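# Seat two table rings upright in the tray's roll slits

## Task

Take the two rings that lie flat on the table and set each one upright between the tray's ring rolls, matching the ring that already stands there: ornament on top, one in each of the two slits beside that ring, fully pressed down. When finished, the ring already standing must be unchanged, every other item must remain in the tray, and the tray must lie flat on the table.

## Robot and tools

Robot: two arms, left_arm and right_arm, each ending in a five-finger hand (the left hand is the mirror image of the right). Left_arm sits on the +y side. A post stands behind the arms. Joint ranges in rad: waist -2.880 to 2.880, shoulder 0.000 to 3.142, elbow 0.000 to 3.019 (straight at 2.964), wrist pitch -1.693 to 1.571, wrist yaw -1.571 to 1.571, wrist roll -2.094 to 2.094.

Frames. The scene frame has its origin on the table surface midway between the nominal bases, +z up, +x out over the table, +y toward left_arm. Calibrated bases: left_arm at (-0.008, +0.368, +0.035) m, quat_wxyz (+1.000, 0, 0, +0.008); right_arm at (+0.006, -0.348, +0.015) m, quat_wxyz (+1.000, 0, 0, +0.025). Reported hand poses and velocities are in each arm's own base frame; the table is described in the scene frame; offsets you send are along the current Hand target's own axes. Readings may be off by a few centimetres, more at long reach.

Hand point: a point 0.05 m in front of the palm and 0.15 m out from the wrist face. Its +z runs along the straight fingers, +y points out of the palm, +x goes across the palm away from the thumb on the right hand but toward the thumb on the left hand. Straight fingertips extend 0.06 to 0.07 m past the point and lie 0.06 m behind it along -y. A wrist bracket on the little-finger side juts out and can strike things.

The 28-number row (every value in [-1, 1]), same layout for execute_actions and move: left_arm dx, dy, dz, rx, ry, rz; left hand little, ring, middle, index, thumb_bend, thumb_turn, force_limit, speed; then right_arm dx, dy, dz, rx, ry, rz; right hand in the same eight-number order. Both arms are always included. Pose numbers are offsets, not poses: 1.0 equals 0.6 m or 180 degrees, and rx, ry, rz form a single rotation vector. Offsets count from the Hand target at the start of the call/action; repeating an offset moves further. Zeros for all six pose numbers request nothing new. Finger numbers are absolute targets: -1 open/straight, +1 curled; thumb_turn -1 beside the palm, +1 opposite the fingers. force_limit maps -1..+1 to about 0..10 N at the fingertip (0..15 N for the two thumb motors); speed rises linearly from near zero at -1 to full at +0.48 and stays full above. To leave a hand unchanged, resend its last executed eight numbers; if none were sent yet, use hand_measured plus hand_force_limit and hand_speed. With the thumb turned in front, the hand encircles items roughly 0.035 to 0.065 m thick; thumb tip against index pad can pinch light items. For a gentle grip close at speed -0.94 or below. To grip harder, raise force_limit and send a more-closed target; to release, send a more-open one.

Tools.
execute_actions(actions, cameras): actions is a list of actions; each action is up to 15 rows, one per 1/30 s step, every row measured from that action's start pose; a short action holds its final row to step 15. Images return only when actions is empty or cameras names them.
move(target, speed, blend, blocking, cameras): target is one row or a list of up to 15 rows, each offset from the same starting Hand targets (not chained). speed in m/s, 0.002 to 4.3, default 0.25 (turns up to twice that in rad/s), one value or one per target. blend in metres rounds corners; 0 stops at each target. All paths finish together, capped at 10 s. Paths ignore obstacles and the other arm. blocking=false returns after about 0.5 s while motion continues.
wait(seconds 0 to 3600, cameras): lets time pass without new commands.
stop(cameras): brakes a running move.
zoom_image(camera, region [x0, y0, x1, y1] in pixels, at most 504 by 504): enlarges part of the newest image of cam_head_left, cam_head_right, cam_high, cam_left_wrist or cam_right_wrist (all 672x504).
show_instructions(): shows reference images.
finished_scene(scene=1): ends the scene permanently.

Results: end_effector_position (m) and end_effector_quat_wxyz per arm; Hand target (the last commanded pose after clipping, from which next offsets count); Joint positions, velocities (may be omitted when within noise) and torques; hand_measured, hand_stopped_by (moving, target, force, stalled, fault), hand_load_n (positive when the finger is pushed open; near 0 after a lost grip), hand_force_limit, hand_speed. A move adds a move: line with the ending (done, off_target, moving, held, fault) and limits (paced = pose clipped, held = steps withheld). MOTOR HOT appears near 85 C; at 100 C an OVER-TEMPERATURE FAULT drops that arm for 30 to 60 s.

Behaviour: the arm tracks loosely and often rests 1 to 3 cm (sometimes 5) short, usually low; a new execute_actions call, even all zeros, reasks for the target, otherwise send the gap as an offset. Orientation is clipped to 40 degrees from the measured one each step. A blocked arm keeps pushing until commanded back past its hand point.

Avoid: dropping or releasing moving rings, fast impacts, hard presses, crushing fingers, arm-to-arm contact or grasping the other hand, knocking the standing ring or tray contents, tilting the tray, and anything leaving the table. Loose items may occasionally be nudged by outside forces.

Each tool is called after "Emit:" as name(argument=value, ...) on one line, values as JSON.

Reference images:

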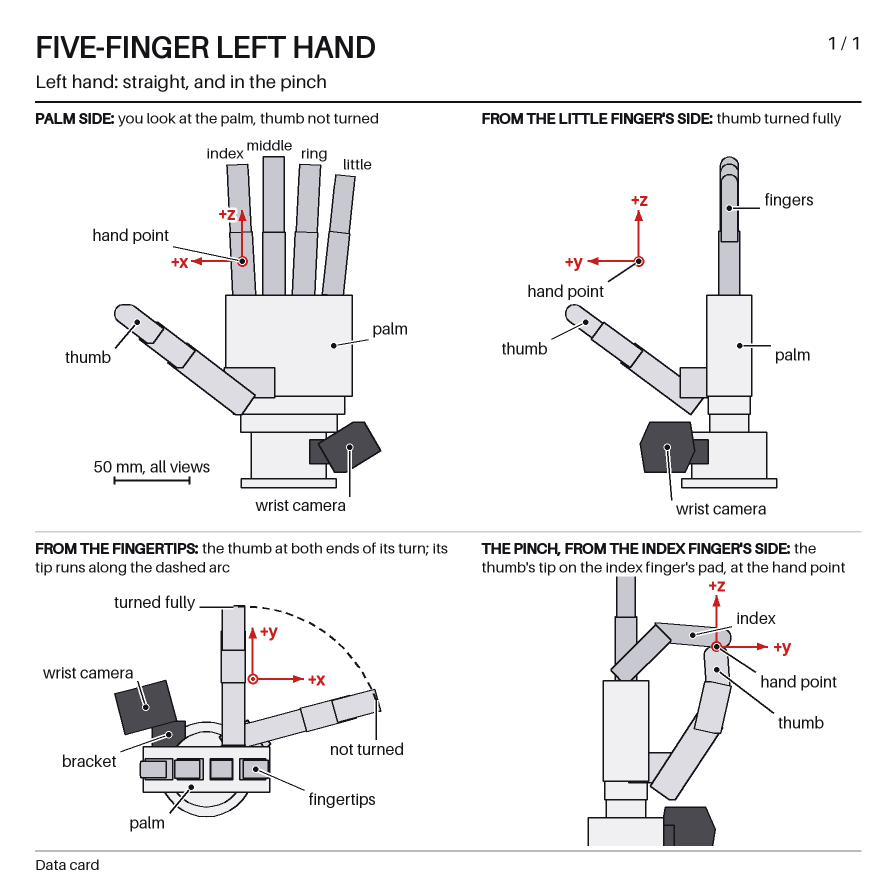

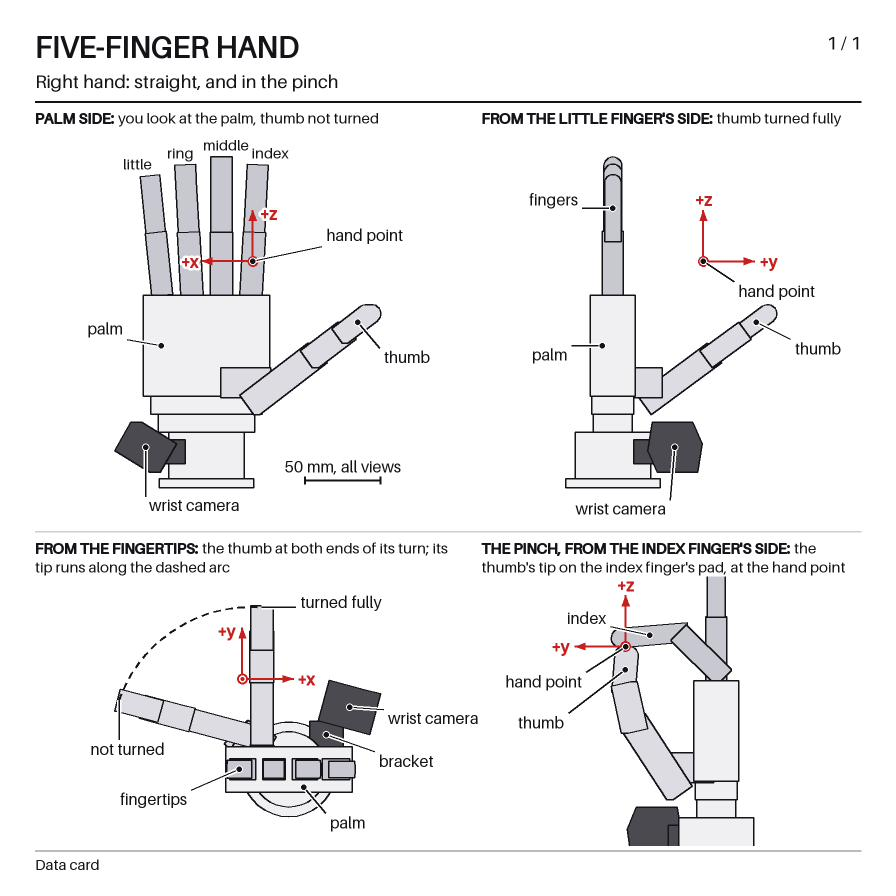

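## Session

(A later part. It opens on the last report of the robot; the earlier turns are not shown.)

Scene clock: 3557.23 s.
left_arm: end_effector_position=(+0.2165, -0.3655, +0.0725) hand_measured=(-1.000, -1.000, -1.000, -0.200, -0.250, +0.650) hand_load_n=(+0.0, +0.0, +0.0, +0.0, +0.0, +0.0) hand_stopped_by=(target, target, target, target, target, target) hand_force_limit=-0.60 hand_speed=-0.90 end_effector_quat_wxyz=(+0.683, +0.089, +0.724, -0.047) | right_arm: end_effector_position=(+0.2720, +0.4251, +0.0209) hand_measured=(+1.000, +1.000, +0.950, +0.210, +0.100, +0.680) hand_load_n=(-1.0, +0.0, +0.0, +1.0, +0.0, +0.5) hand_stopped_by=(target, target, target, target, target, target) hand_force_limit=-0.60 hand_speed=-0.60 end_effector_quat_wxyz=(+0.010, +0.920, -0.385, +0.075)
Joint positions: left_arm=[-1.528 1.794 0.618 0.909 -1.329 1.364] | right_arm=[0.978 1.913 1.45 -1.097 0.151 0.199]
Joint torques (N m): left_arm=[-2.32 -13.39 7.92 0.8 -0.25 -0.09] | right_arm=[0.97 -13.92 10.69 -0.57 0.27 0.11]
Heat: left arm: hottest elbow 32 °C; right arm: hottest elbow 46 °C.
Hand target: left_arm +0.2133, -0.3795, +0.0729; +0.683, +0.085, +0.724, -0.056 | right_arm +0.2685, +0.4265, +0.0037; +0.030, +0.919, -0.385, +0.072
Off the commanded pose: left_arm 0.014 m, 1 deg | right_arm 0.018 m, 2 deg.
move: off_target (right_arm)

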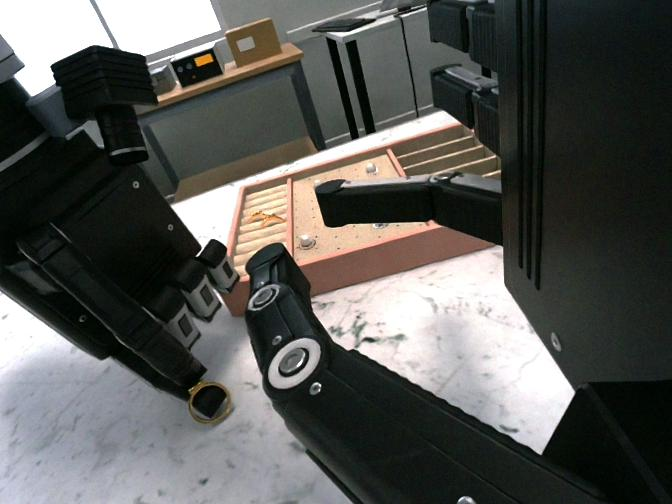

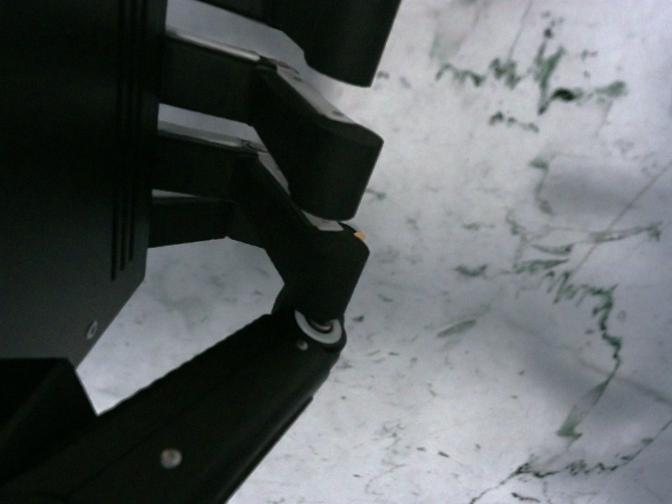

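Emit:
move(target=[[0,0,0,0,0,0,-1,-1,-1,-0.2,-0.25,0.65,-0.6,-0.9,0,0,0.015,0,0,0,1,1,0.95,0.21,0.10,0.68,-0.6,-0.6]], speed=0.02, cameras=["cam_left_wrist","cam_right_wrist"])

Emit:
zoom_image(camera="cam_left_wrist", region=[150, 350, 270, 450])

Scene clock: 3559.53 s.
left_arm: end_effector_position=(+0.2165, -0.3655, +0.0725) hand_measured=(-1.000, -1.000, -1.000, -0.200, -0.250, +0.650) hand_load_n=(+0.0, +0.0, +0.0, +0.0, +0.0, +0.5) hand_stopped_by=(target, target, target, target, target, target) hand_force_limit=-0.60 hand_speed=-0.90 end_effector_quat_wxyz=(+0.683, +0.089, +0.724, -0.047) | right_arm: end_effector_position=(+0.2725, +0.4258, +0.0202) hand_measured=(+1.000, +1.000, +0.950, +0.210, +0.100, +0.680) hand_load_n=(-1.0, +0.0, +0.0, +1.0, +0.0, +0.0) hand_stopped_by=(target, target, target, target, target, target) hand_force_limit=-0.60 hand_speed=-0.60 end_effector_quat_wxyz=(+0.009, +0.920, -0.385, +0.075)
Joint positions: left_arm=[-1.528 1.794 0.618 0.909 -1.329 1.364] | right_arm=[0.978 1.914 1.45 -1.094 0.151 0.199]
Joint torques (N m): left_arm=[-1.96 -14.1 7.98 0.68 -0.24 -0.09] | right_arm=[1.61 -12.98 9.69 -0.17 0.28 0.12]
Heat: left arm: hottest elbow 32 °C; right arm: hottest elbow 46 °C.
Hand target: left_arm +0.2133, -0.3795, +0.0729; +0.683, +0.085, +0.724, -0.056 | right_arm +0.2694, +0.4255, -0.0052; +0.030, +0.919, -0.385, +0.072
Off the commanded pose: left_arm 0.014 m, 1 deg | right_arm 0.026 m, 3 deg.
move: off_target (right_arm)

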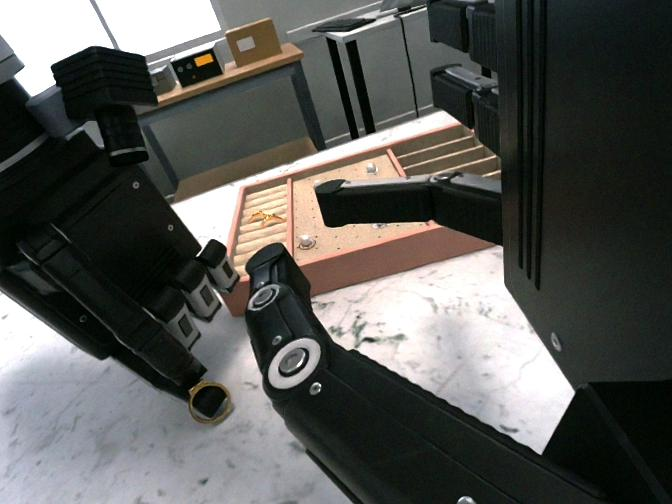

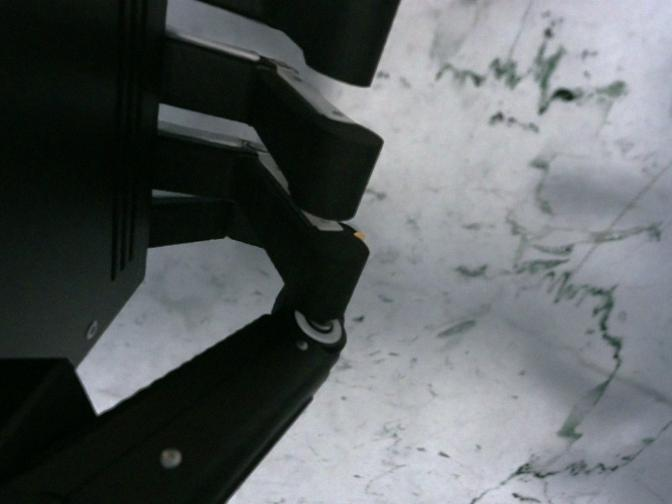

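Scaled by 4.200.

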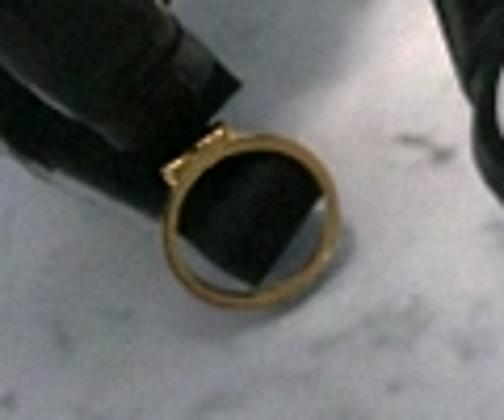

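Emit:
move(target=[[0,0,0,0,0,0,-1,-1,-1,-0.2,-0.25,0.65,-0.6,-0.9,0,0,0.015,0,0,0,1,1,0.95,0.21,0.10,0.68,-0.6,-0.6]], speed=0.02, cameras=["cam_left_wrist"])

Emit:
zoom_image(camera="cam_left_wrist", region=[150, 350, 270, 450])

Scene clock: 3562.20 s.
left_arm: end_effector_position=(+0.2165, -0.3655, +0.0725) hand_measured=(-1.000, -1.000, -1.000, -0.200, -0.250, +0.650) hand_load_n=(+0.0, +0.0, +0.0, +0.0, +0.0, +0.0) hand_stopped_by=(target, target, target, target, target, target) hand_force_limit=-0.60 hand_speed=-0.90 end_effector_quat_wxyz=(+0.683, +0.089, +0.724, -0.047) | right_arm: end_effector_position=(+0.2732, +0.4265, +0.0196) hand_measured=(+1.000, +1.000, +0.950, +0.210, +0.100, +0.680) hand_load_n=(-2.0, +0.0, +0.0, +1.0, +0.0, +0.0) hand_stopped_by=(target, target, target, target, target, target) hand_force_limit=-0.60 hand_speed=-0.60 end_effector_quat_wxyz=(+0.007, +0.920, -0.386, +0.076)
Joint positions: left_arm=[-1.528 1.794 0.618 0.909 -1.329 1.364] | right_arm=[0.978 1.915 1.45 -1.09 0.152 0.2]
Joint torques (N m): left_arm=[-1.49 -13.39 7.88 0.91 -0.3 -0.09] | right_arm=[0.62 -12.04 8.73 0.55 0.25 0.09]
Heat: left arm: hottest elbow 33 °C; right arm: hottest elbow 46 °C.
Hand target: left_arm +0.2133, -0.3795, +0.0729; +0.683, +0.085, +0.724, -0.056 | right_arm +0.2705, +0.4245, -0.0142; +0.030, +0.919, -0.385, +0.072
Off the commanded pose: left_arm 0.014 m, 1 deg | right_arm 0.034 m, 3 deg.
move: off_target (right_arm)

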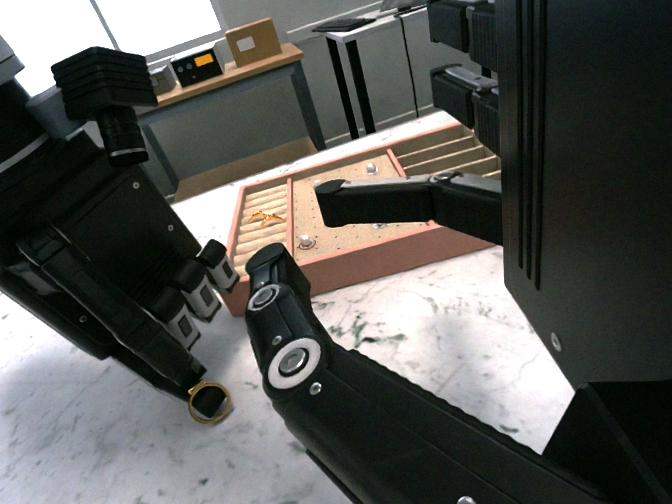

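Scaled by 4.200.

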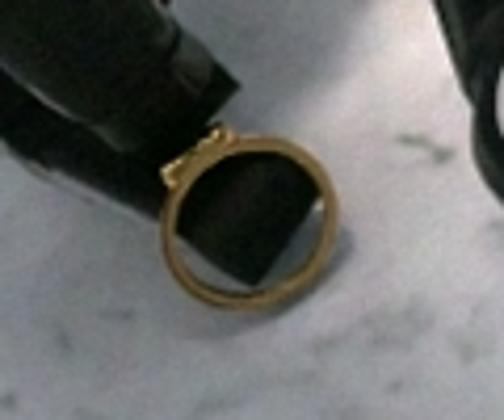

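Emit:
move(target=[[0,0,0,0,0,0,-1,-1,-1,-0.2,-0.25,0.65,-0.6,-0.9,0,0,-0.02,0,0,0,1,1,0.95,0.21,0.10,0.68,-0.6,-0.6],[0,0,0,0,0,0,-1,-1,-1,-0.2,-0.25,0.65,-0.6,-0.9,0,0,-0.02,0,0,0,1,1,0.95,0.18,0.10,0.68,-0.6,-0.97]], speed=0.02, cameras=["cam_left_wrist","cam_right_wrist"])

Emit:
zoom_image(camera="cam_left_wrist", region=[150, 350, 270, 450])

Scene clock: 3567.60 s.
left_arm: end_effector_position=(+0.2165, -0.3655, +0.0725) hand_measured=(-1.000, -1.000, -1.000, -0.200, -0.250, +0.650) hand_load_n=(+0.0, +0.0, +0.0, +0.0, +0.0, +0.0) hand_stopped_by=(target, target, target, target, target, target) hand_force_limit=-0.60 hand_speed=-0.90 end_effector_quat_wxyz=(+0.683, +0.089, +0.724, -0.047) | right_arm: end_effector_position=(+0.2728, +0.4265, +0.0196) hand_measured=(+1.000, +1.000, +0.950, +0.180, +0.100, +0.680) hand_load_n=(-2.0, +0.0, +0.0, +0.0, +0.0, +0.0) hand_stopped_by=(target, target, target, target, target, target) hand_force_limit=-0.60 hand_speed=-0.97 end_effector_quat_wxyz=(+0.008, +0.919, -0.386, +0.076)
Joint positions: left_arm=[-1.528 1.794 0.618 0.909 -1.329 1.364] | right_arm=[0.978 1.915 1.45 -1.091 0.152 0.202]
Joint torques (N m): left_arm=[-0.97 -13.27 7.84 0.9 -0.29 -0.1] | right_arm=[1.38 -13.33 10.14 -0.32 0.25 0.11]
Heat: left arm: hottest elbow 33 °C; right arm: hottest elbow 46 °C.
Hand target: left_arm +0.2133, -0.3795, +0.0729; +0.683, +0.085, +0.724, -0.056 | right_arm +0.2690, +0.4259, -0.0023; +0.030, +0.919, -0.385, +0.072
Off the commanded pose: left_arm 0.014 m, 1 deg | right_arm 0.022 m, 3 deg.
move: off_target (right_arm); target 2's new numbers were sent with right_arm's hand 0.022 m and 3 deg from that target

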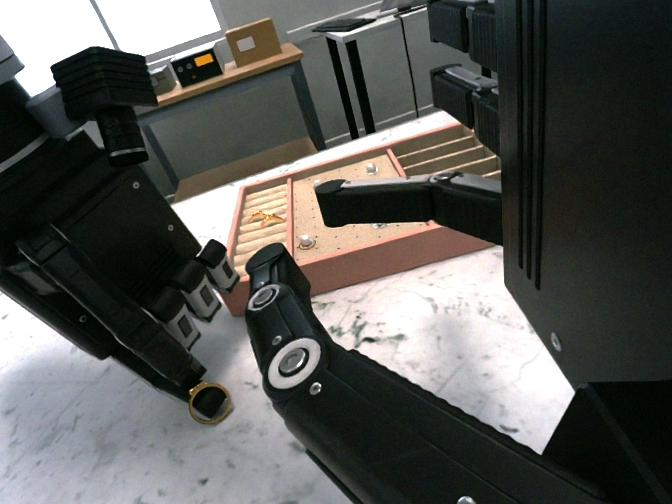

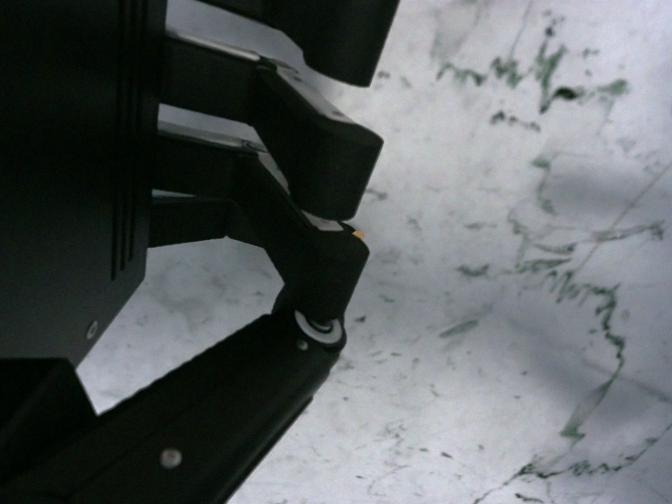

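Scaled by 4.200.

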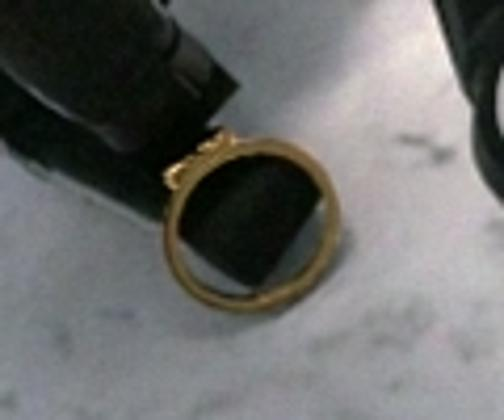

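Emit:
execute_actions(actions=[[[0,0,0,0,0,0,-1,-1,-1,-0.2,-0.25,0.65,-0.6,-0.9,0,0,0,0,0,0,1,1,0.95,0.15,0.10,0.68,-0.6,-0.97]]], cameras=["cam_left_wrist"])

Emit:
zoom_image(camera="cam_left_wrist", region=[150, 350, 270, 450])

Scene clock: 3569.50 s.
left_arm: end_effector_position=(+0.2165, -0.3655, +0.0725) hand_measured=(-1.000, -1.000, -1.000, -0.200, -0.250, +0.650) hand_load_n=(+0.0, +0.0, -0.5, +0.0, +0.0, +0.0) hand_stopped_by=(target, target, target, target, target, target) hand_force_limit=-0.60 hand_speed=-0.90 end_effector_quat_wxyz=(+0.683, +0.089, +0.724, -0.047) | right_arm: end_effector_position=(+0.2726, +0.4262, +0.0197) hand_measured=(+1.000, +1.000, +0.950, +0.150, +0.100, +0.680) hand_load_n=(-0.5, +0.0, +0.0, -1.5, +0.0, +0.0) hand_stopped_by=(target, target, target, target, target, target) hand_force_limit=-0.60 hand_speed=-0.97 end_effector_quat_wxyz=(+0.008, +0.919, -0.386, +0.076)
Joint positions: left_arm=[-1.528 1.794 0.618 0.909 -1.329 1.364] | right_arm=[0.978 1.915 1.45 -1.092 0.152 0.202]
Joint torques (N m): left_arm=[-1.9 -13.45 7.84 0.72 -0.26 -0.11] | right_arm=[1.03 -12.81 10.13 -0.35 0.24 0.1]
Heat: left arm: hottest elbow 33 °C; right arm: hottest elbow 47 °C.
Hand target: left_arm +0.2133, -0.3795, +0.0729; +0.683, +0.085, +0.724, -0.056 | right_arm +0.2690, +0.4259, -0.0023; +0.030, +0.919, -0.385, +0.072
Off the commanded pose: left_arm 0.014 m, 1 deg | right_arm 0.022 m, 3 deg.

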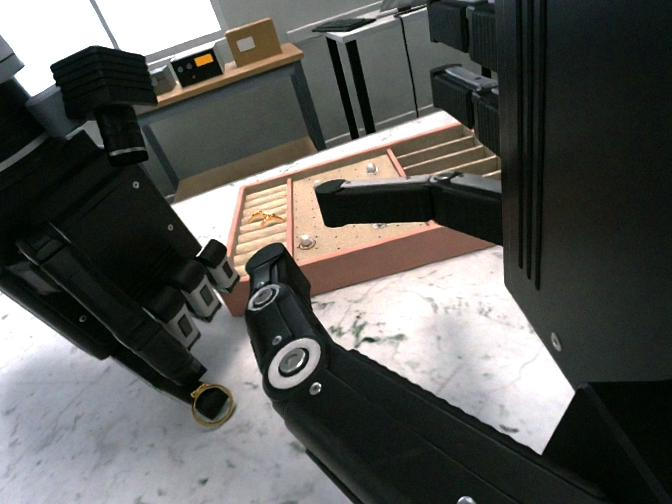

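Scaled by 4.200.

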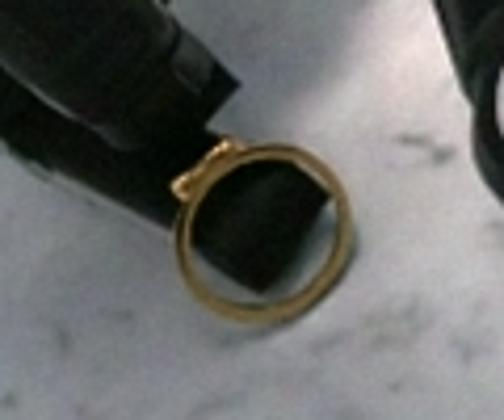

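Emit:
move(target=[[0,0,0,0,0,0,-1,-1,-1,-0.2,-0.25,0.65,-0.6,-0.9,0,0,-0.025,0,0,0,1,1,0.95,0.16,0.10,0.68,-0.6,-0.97],[0,0,0,0,0,0,-1,-1,-1,-0.2,-0.25,0.65,-0.6,-0.9,0,-0.035,-0.025,0,0,0,1,1,0.95,0.16,0.10,0.68,-0.6,-0.97]], speed=0.02, cameras=["cam_left_wrist"])

Emit:
zoom_image(camera="cam_left_wrist", region=[130, 350, 270, 450])

Scene clock: 3574.63 s.
left_arm: end_effector_position=(+0.2165, -0.3655, +0.0725) hand_measured=(-1.000, -1.000, -1.000, -0.200, -0.250, +0.650) hand_load_n=(+0.0, +0.0, +0.0, +0.0, +0.0, +0.0) hand_stopped_by=(target, target, target, target, target, target) hand_force_limit=-0.60 hand_speed=-0.90 end_effector_quat_wxyz=(+0.683, +0.089, +0.724, -0.047) | right_arm: end_effector_position=(+0.2762, +0.4317, +0.0228) hand_measured=(+1.000, +1.000, +0.950, +0.160, +0.100, +0.680) hand_load_n=(+0.0, +0.0, +0.5, -0.5, +0.0, +0.0) hand_stopped_by=(target, target, target, target, target, target) hand_force_limit=-0.60 hand_speed=-0.97 end_effector_quat_wxyz=(+0.028, +0.919, -0.386, +0.072)
Joint positions: left_arm=[-1.528 1.794 0.618 0.909 -1.329 1.364] | right_arm=[0.978 1.954 1.515 -1.158 0.152 0.204]
Joint torques (N m): left_arm=[-1.79 -13.16 7.87 0.51 -0.28 -0.11] | right_arm=[0.91 -14.45 12.78 -0.16 0.27 0.03]
Heat: left arm: hottest elbow 33 °C; right arm: hottest elbow 47 °C.
Hand target: left_arm +0.2133, -0.3795, +0.0729; +0.683, +0.085, +0.724, -0.056 | right_arm +0.2825, +0.4423, +0.0126; +0.030, +0.919, -0.385, +0.072
Off the commanded pose: left_arm 0.014 m, 1 deg | right_arm 0.016 m, 0 deg.
move: off_target (right_arm)

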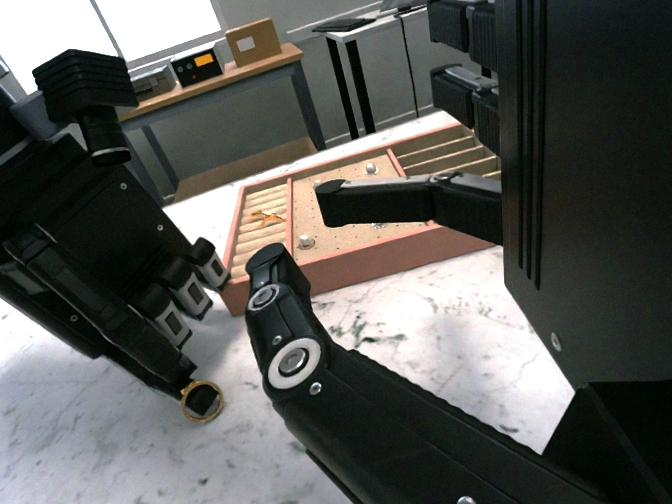

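Scaled by 3.600.

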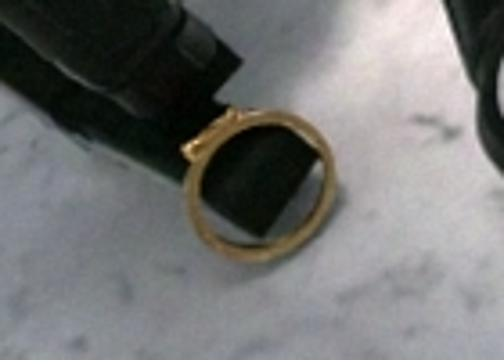

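Emit:
move(target=[[0,0,0,0,0,0,-1,-1,-1,-0.2,-0.25,0.65,-0.6,-0.9,0,0,-0.035,0,0,0,1,1,0.95,0.16,0.10,0.68,-0.6,-0.97],[0,0,0,0,0,0,-1,-1,-1,-0.2,-0.25,0.65,-0.6,-0.9,0,0,-0.035,0,0,0,1,1,0.95,0.08,0.10,0.68,-0.6,-0.95]], speed=0.02, cameras=["cam_left_wrist"])

Emit:
zoom_image(camera="cam_left_wrist", region=[130, 350, 270, 450])

Scene clock: 3579.97 s.
left_arm: end_effector_position=(+0.2165, -0.3655, +0.0725) hand_measured=(-1.000, -1.000, -1.000, -0.200, -0.250, +0.650) hand_load_n=(+0.0, +0.0, +0.0, +0.0, +0.0, +0.0) hand_stopped_by=(target, target, target, target, target, target) hand_force_limit=-0.60 hand_speed=-0.90 end_effector_quat_wxyz=(+0.683, +0.089, +0.724, -0.047) | right_arm: end_effector_position=(+0.2757, +0.4310, +0.0310) hand_measured=(+1.000, +1.000, +0.950, +0.080, +0.100, +0.680) hand_load_n=(+0.0, +0.0, +0.0, +0.0, +0.0, +0.5) hand_stopped_by=(target, target, target, target, target, target) hand_force_limit=-0.60 hand_speed=-0.95 end_effector_quat_wxyz=(+0.037, +0.919, -0.385, +0.070)
Joint positions: left_arm=[-1.528 1.794 0.618 0.909 -1.329 1.364] | right_arm=[0.978 1.958 1.54 -1.199 0.152 0.204]
Joint torques (N m): left_arm=[-1.73 -13.27 8.03 0.69 -0.23 -0.1] | right_arm=[1.38 -16.5 13.03 -0.58 0.24 0.08]
Heat: left arm: hottest elbow 33 °C; right arm: hottest elbow 47 °C.
Hand target: left_arm +0.2133, -0.3795, +0.0729; +0.683, +0.085, +0.724, -0.056 | right_arm +0.2801, +0.4445, +0.0331; +0.031, +0.919, -0.385, +0.072
Off the commanded pose: left_arm 0.014 m, 1 deg | right_arm 0.015 m, 1 deg.
move: off_target (right_arm); target 2's new numbers were sent with right_arm's hand 0.014 m and 1 deg from that target

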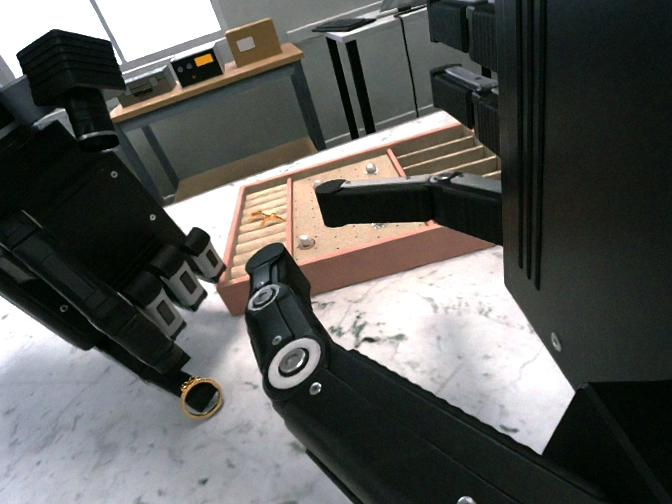

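Scaled by 3.600.

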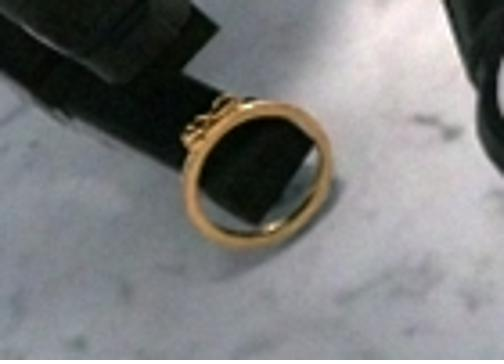

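Emit:
execute_actions(actions=[[[0,0,0,0,0,0,-1,-1,-1,-0.2,-0.25,0.65,-0.6,-0.9,0,0,0,0,0,0,1,1,0.95,0.02,0.10,0.68,-0.6,-0.95]]], cameras=["cam_left_wrist"])

Emit:
zoom_image(camera="cam_left_wrist", region=[130, 350, 270, 450])

Scene clock: 3582.67 s.
left_arm: end_effector_position=(+0.2165, -0.3655, +0.0725) hand_measured=(-1.000, -1.000, -1.000, -0.200, -0.250, +0.650) hand_load_n=(+0.0, +0.0, +0.0, +0.0, +0.0, +0.0) hand_stopped_by=(target, target, target, target, target, target) hand_force_limit=-0.60 hand_speed=-0.90 end_effector_quat_wxyz=(+0.683, +0.089, +0.724, -0.047) | right_arm: end_effector_position=(+0.2757, +0.4310, +0.0310) hand_measured=(+1.000, +1.000, +0.950, +0.020, +0.100, +0.680) hand_load_n=(+0.0, +0.0, +0.0, +0.0, +0.0, +0.0) hand_stopped_by=(target, target, target, target, target, target) hand_force_limit=-0.60 hand_speed=-0.95 end_effector_quat_wxyz=(+0.037, +0.919, -0.385, +0.070)
Joint positions: left_arm=[-1.528 1.794 0.618 0.909 -1.329 1.364] | right_arm=[0.978 1.958 1.54 -1.199 0.152 0.204]
Joint torques (N m): left_arm=[-1.49 -13.33 7.92 0.69 -0.22 -0.12] | right_arm=[1.49 -16.32 13.01 -0.51 0.22 0.08]
Heat: left arm: hottest elbow 33 °C; right arm: hottest elbow 48 °C.
Hand target: left_arm +0.2133, -0.3795, +0.0729; +0.683, +0.085, +0.724, -0.056 | right_arm +0.2801, +0.4445, +0.0331; +0.031, +0.919, -0.385, +0.072
Off the commanded pose: left_arm 0.014 m, 1 deg | right_arm 0.014 m, 1 deg.

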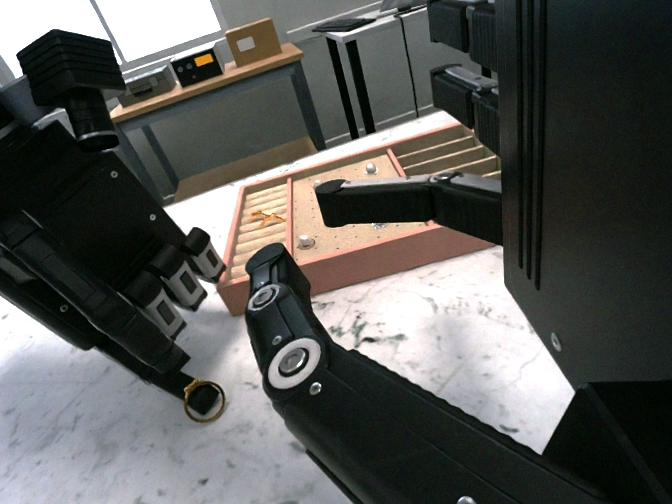

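Scaled by 3.600.

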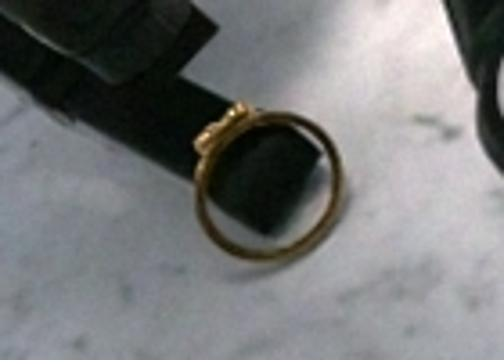

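Emit:
execute_actions(actions=[[[0,0,0,0,0,0,-1,-1,-1,-0.2,-0.25,0.65,-0.6,-0.9,0,0,0,0,0,0,1,1,0.95,-0.03,0.10,0.68,-0.6,-0.95]]], cameras=["cam_left_wrist","cam_right_wrist"])

Emit:
zoom_image(camera="cam_left_wrist", region=[130, 350, 270, 450])

Scene clock: 3584.90 s.
left_arm: end_effector_position=(+0.2165, -0.3655, +0.0725) hand_measured=(-1.000, -1.000, -1.000, -0.200, -0.250, +0.650) hand_load_n=(+0.0, +0.0, +0.0, +0.0, +0.0, +0.5) hand_stopped_by=(target, target, target, target, target, target) hand_force_limit=-0.60 hand_speed=-0.90 end_effector_quat_wxyz=(+0.683, +0.089, +0.724, -0.047) | right_arm: end_effector_position=(+0.2755, +0.4308, +0.0324) hand_measured=(+1.000, +1.000, +0.950, -0.030, +0.100, +0.680) hand_load_n=(+0.0, +0.0, +0.5, -2.5, +0.0, +0.0) hand_stopped_by=(target, target, target, target, target, target) hand_force_limit=-0.60 hand_speed=-0.95 end_effector_quat_wxyz=(+0.039, +0.919, -0.385, +0.070)
Joint positions: left_arm=[-1.528 1.794 0.618 0.909 -1.329 1.364] | right_arm=[0.978 1.958 1.543 -1.205 0.152 0.204]
Joint torques (N m): left_arm=[-2.02 -13.45 7.98 0.91 -0.24 -0.15] | right_arm=[1.44 -16.26 12.67 -0.29 0.22 0.07]
Heat: left arm: hottest elbow 33 °C; right arm: hottest elbow 48 °C.
Hand target: left_arm +0.2133, -0.3795, +0.0729; +0.683, +0.085, +0.724, -0.056 | right_arm +0.2801, +0.4446, +0.0331; +0.030, +0.919, -0.385, +0.072
Off the commanded pose: left_arm 0.014 m, 1 deg | right_arm 0.014 m, 1 deg.

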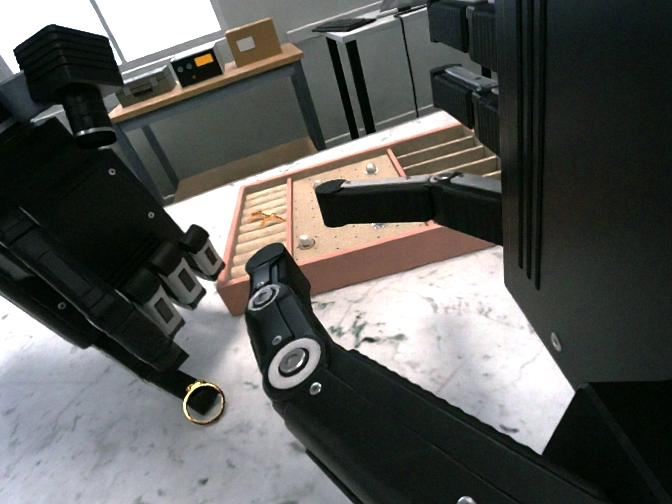

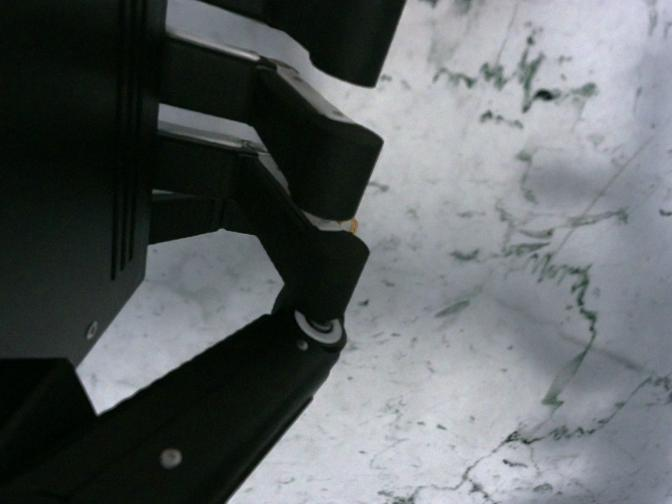

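Scaled by 3.600.

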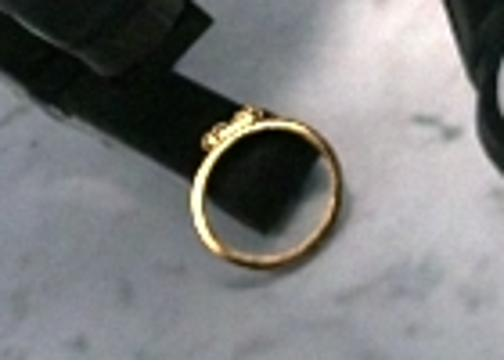

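Emit:
move(target=[[0,0,0,0,0,0,-1,-1,-1,-0.2,-0.25,0.65,-0.6,-0.9,0,-0.005,-0.015,0,0,0,1,1,0.95,-0.03,0.10,0.68,-0.6,-0.95],[0,0,0,0,0,0,-1,-1,-1,-0.2,-0.25,0.65,-0.6,-0.9,0,-0.03,-0.015,0,0,0,1,1,0.95,-0.03,0.10,0.68,-0.6,-0.95]], speed=0.02, cameras=["cam_left_wrist"])

Emit:
zoom_image(camera="cam_left_wrist", region=[130, 350, 270, 450])

Scene clock: 3588.90 s.
left_arm: end_effector_position=(+0.2165, -0.3655, +0.0725) hand_measured=(-1.000, -1.000, -1.000, -0.200, -0.250, +0.650) hand_load_n=(+0.0, +0.0, +0.0, +0.0, +0.0, +0.0) hand_stopped_by=(target, target, target, target, target, target) hand_force_limit=-0.60 hand_speed=-0.90 end_effector_quat_wxyz=(+0.683, +0.089, +0.724, -0.047) | right_arm: end_effector_position=(+0.2865, +0.4471, +0.0458) hand_measured=(+1.000, +1.000, +0.950, -0.030, +0.100, +0.680) hand_load_n=(+0.0, +0.0, +0.5, +0.0, +0.0, +0.0) hand_stopped_by=(target, target, target, target, target, target) hand_force_limit=-0.60 hand_speed=-0.95 end_effector_quat_wxyz=(+0.031, +0.919, -0.386, +0.071)
Joint positions: left_arm=[-1.528 1.794 0.618 0.909 -1.329 1.364] | right_arm=[0.978 1.981 1.621 -1.244 0.152 0.204]
Joint torques (N m): left_arm=[-2.14 -13.68 8.01 0.66 -0.21 -0.16] | right_arm=[0.44 -15.97 13.44 -0.47 0.23 0.05]
Heat: left arm: hottest elbow 34 °C; right arm: hottest elbow 48 °C.
Hand target: left_arm +0.2133, -0.3795, +0.0729; +0.683, +0.085, +0.724, -0.056 | right_arm +0.2920, +0.4582, +0.0422; +0.030, +0.919, -0.385, +0.072
Off the commanded pose: left_arm 0.014 m, 1 deg | right_arm 0.013 m, 0 deg.
move: off_target (right_arm)

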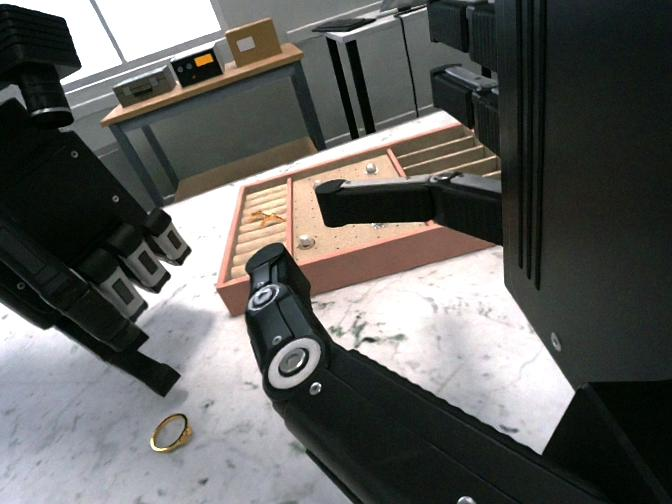

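Scaled by 3.600.

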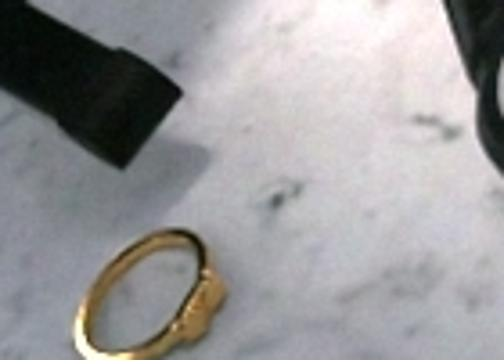

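Emit:
move(target=[[0,0,0,0,0,0,-1,-1,-1,-0.2,-0.25,0.65,-0.6,-0.9,0.02,0,-0.08,0,0,0,1,1,0.95,-0.03,0.10,0.68,-0.6,-0.95],[0,0,0,0,0,0,-1,-1,-1,-0.2,-0.25,0.65,-0.6,-0.9,0.1266,0.0287,-0.4646,0,-0.05,0,-1,-1,-1,0.05,-0.6,0.88,-0.6,0]], speed=0.15, cameras=["all"])

Emit:
zoom_image(camera="cam_left_wrist", region=[100, 370, 260, 490])

Emit:
zoom_image(camera="cam_high", region=[220, 220, 340, 340])

Scene clock: 3596.57 s.
left_arm: end_effector_position=(+0.2165, -0.3655, +0.0725) hand_measured=(-1.000, -1.000, -1.000, -0.200, -0.250, +0.650) hand_load_n=(+0.0, +0.0, +0.0, +0.0, +0.0, +0.0) hand_stopped_by=(target, target, target, target, target, target) hand_force_limit=-0.60 hand_speed=-0.90 end_effector_quat_wxyz=(+0.683, +0.089, +0.724, -0.047) | right_arm: end_effector_position=(+0.2937, +0.4218, +0.3201) hand_measured=(-1.000, -1.000, -1.000, +0.050, -0.600, +0.800) hand_load_n=(+0.5, +0.0, +0.0, +0.0, +0.0, +0.0) hand_stopped_by=(target, target, target, target, target, force) hand_force_limit=-0.60 hand_speed=0.00 end_effector_quat_wxyz=(-0.073, +0.918, -0.390, +0.014)
Joint positions: left_arm=[-1.528 1.794 0.618 0.909 -1.329 1.364] | right_arm=[0.885 1.764 2.04 -1.699 -0.014 0.118]
Joint torques (N m): left_arm=[-2.08 -13.51 7.91 1.05 -0.24 -0.11] | right_arm=[0.21 -15.5 14.09 -0.09 -0.02 -0.07]
Heat: left arm: hottest elbow 34 °C; right arm: hottest elbow 49 °C.
Hand target: left_arm +0.2133, -0.3795, +0.0729; +0.683, +0.085, +0.724, -0.056 | right_arm +0.3019, +0.4237, +0.3293; +0.000, +0.922, -0.387, +0.000
Off the commanded pose: left_arm 0.014 m, 1 deg | right_arm 0.012 m, 9 deg.
joint sent to its limit (right arm) — joint 4 (wrist pitch), lower limit. The joint targets are off in orientation, not in position.
move: off_target (right_arm); target 2's new numbers were sent with right_arm's hand 0.012 m and 9 deg from that target

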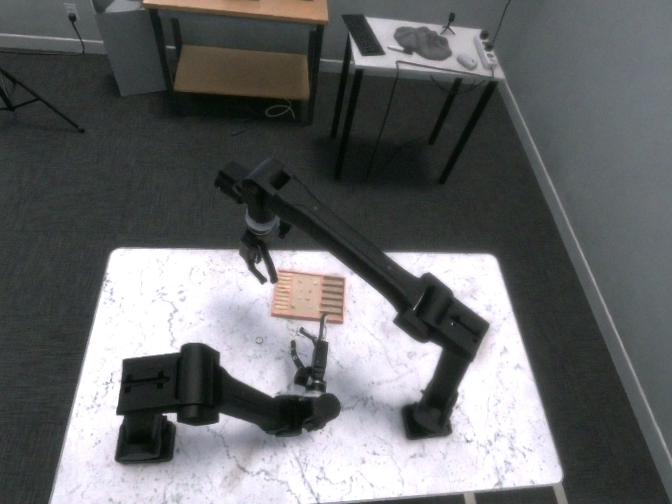

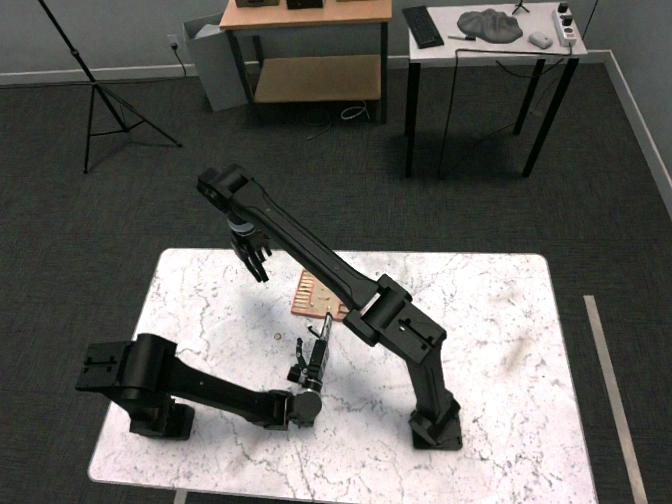

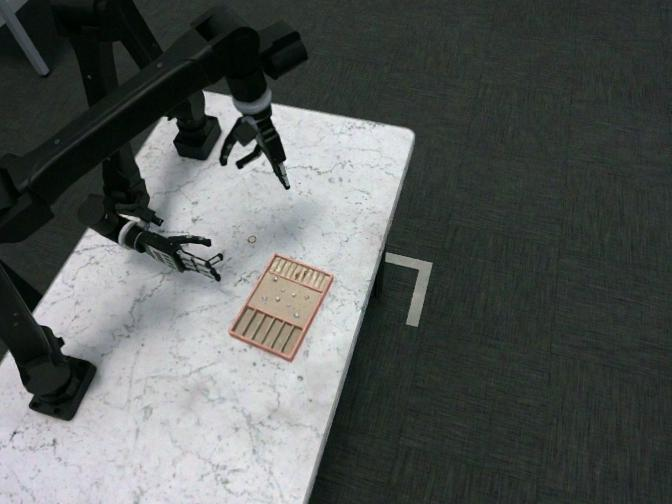

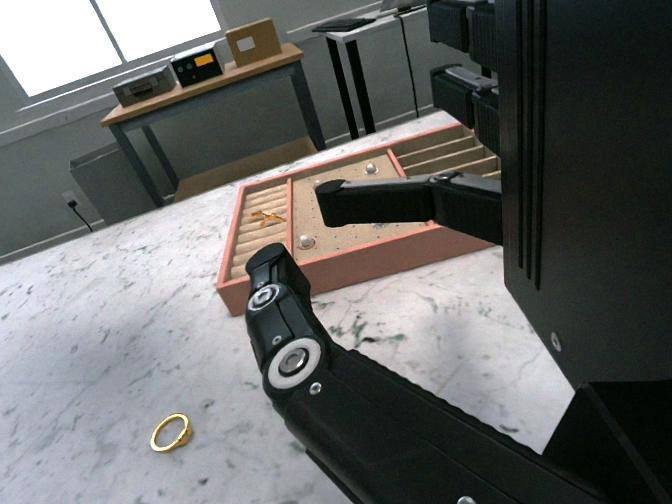

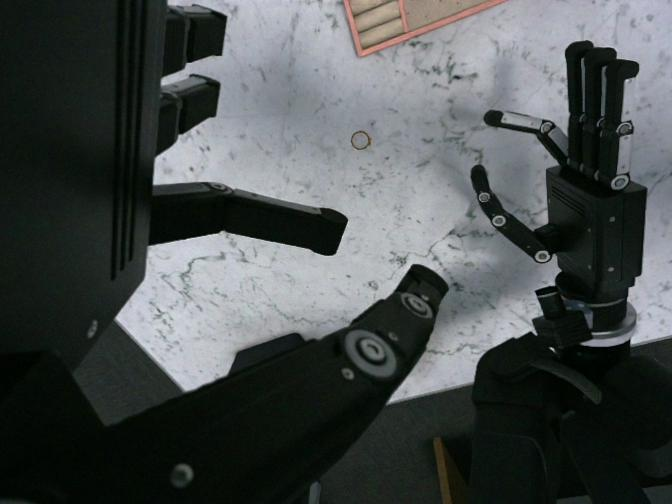

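Scaled by 3.150.

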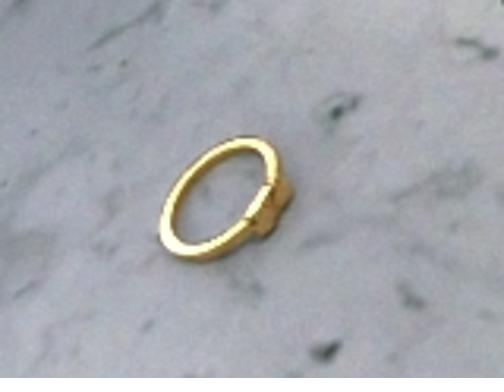

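Scaled by 4.200.

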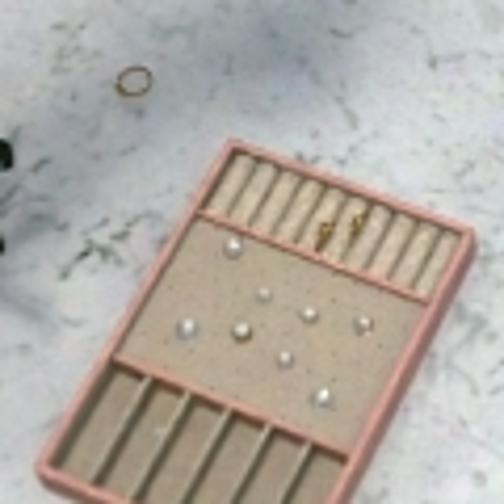

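Emit:
zoom_image(camera="cam_right_wrist", region=[335, 115, 385, 165])

Emit:
zoom_image(camera="cam_high", region=[237, 224, 267, 254])

Scaled by 10.080.

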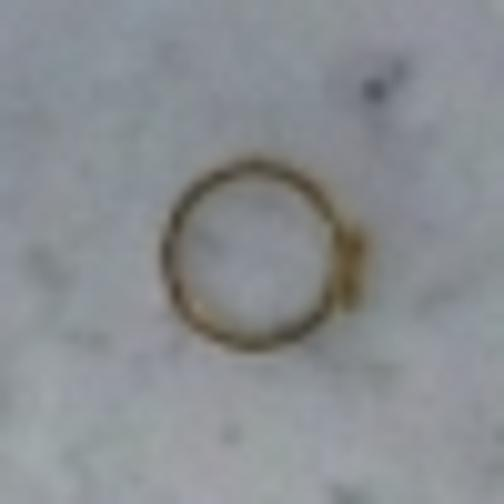

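Scaled by 16.800.

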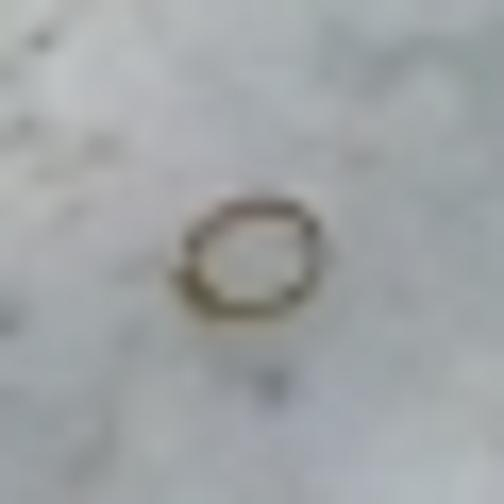

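Emit:
move(target=[[-0.1285,0.3497,0.1883,0,0,0,-1,-1,-1,-0.2,-0.25,0.65,-0.6,-0.9,0,0,0,0,0,0,-1,-1,-1,0.05,-0.6,0.88,-0.6,0],[-0.1163,0.5355,0.1,0.325,0.0176,-0.022,-1,-1,-1,-0.2,-0.25,0.65,-0.6,-0.9,0,0,0,0,0,0,-1,-1,-1,0.05,-0.6,0.88,-0.6,0],[-0.0715,0.2452,0.022,0.4635,0.0251,-0.0317,-1,-1,-1,-0.2,-0.25,0.65,-0.6,-0.9,0,0,0,0,0,0,-1,-1,-1,0.05,-0.6,0.88,-0.6,0]], speed=0.2, blend=0.04, cameras=["cam_high","cam_left_wrist","cam_right_wrist"])

Scene clock: 3659.53 s.
left_arm: end_effector_position=(+0.2540, -0.2357, +0.1164) hand_measured=(-1.000, -1.000, -1.000, -0.200, -0.250, +0.650) hand_load_n=(+0.0, +0.0, +0.0, +0.0, +0.0, +0.5) hand_stopped_by=(target, target, target, target, target, target) hand_force_limit=-0.60 hand_speed=-0.90 end_effector_quat_wxyz=(+0.422, +0.484, +0.535, -0.549) | right_arm: end_effector_position=(+0.2928, +0.4225, +0.3204) hand_measured=(-1.000, -1.000, -1.000, +0.050, -0.600, +0.800) hand_load_n=(+0.0, +0.0, +0.0, +0.0, +0.0, +0.0) hand_stopped_by=(target, target, target, target, target, force) hand_force_limit=-0.60 hand_speed=0.00 end_effector_quat_wxyz=(-0.073, +0.918, -0.389, +0.011)
Joint positions: left_arm=[-0.179 1.147 0.2 0.559 1.464 1.777] | right_arm=[0.885 1.764 2.04 -1.699 -0.019 0.118]
Joint torques (N m): left_arm=[-1.55 -3.08 8.23 1.72 0.34 -0.06] | right_arm=[-0.21 -15.38 14.16 -0.21 0.15 -0.06]
Heat: left arm: hottest elbow 34 °C; right arm: hottest elbow 58 °C.
Hand target: left_arm +0.2577, -0.2400, +0.1198; +0.423, +0.486, +0.530, -0.551 | right_arm +0.3019, +0.4237, +0.3293; +0.000, +0.922, -0.387, +0.000
Off the commanded pose: left_arm 0.007 m, 1 deg | right_arm 0.013 m, 9 deg.
joint sent to its limit (right arm) — joint 4 (wrist pitch), lower limit. The joint targets are off in orientation, not in position.
move: done

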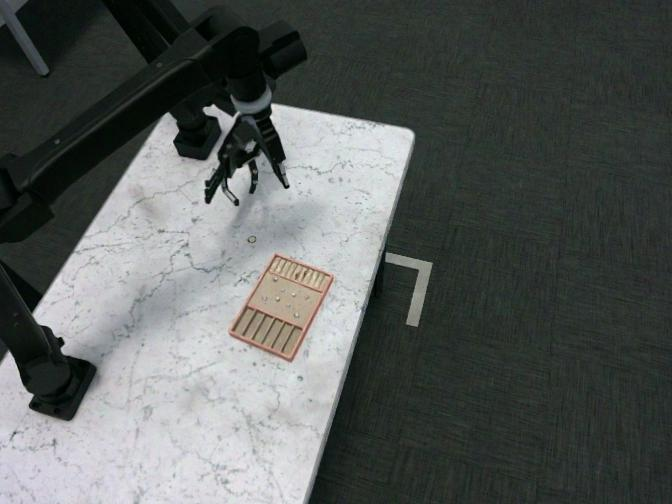

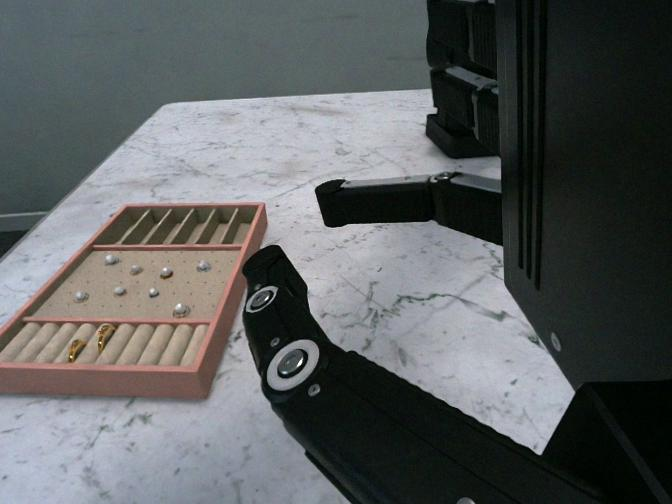

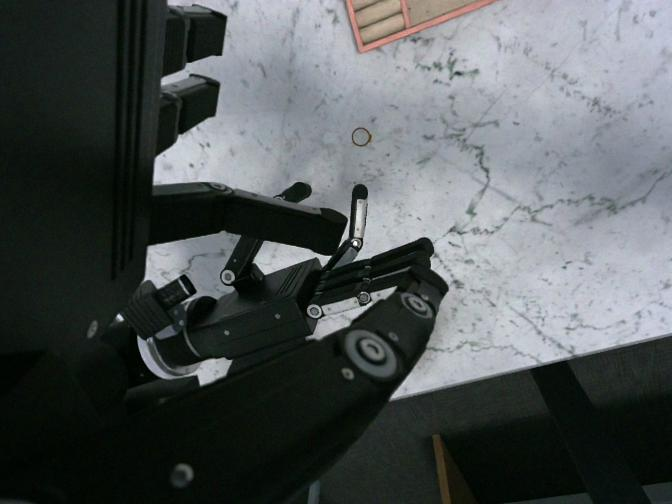

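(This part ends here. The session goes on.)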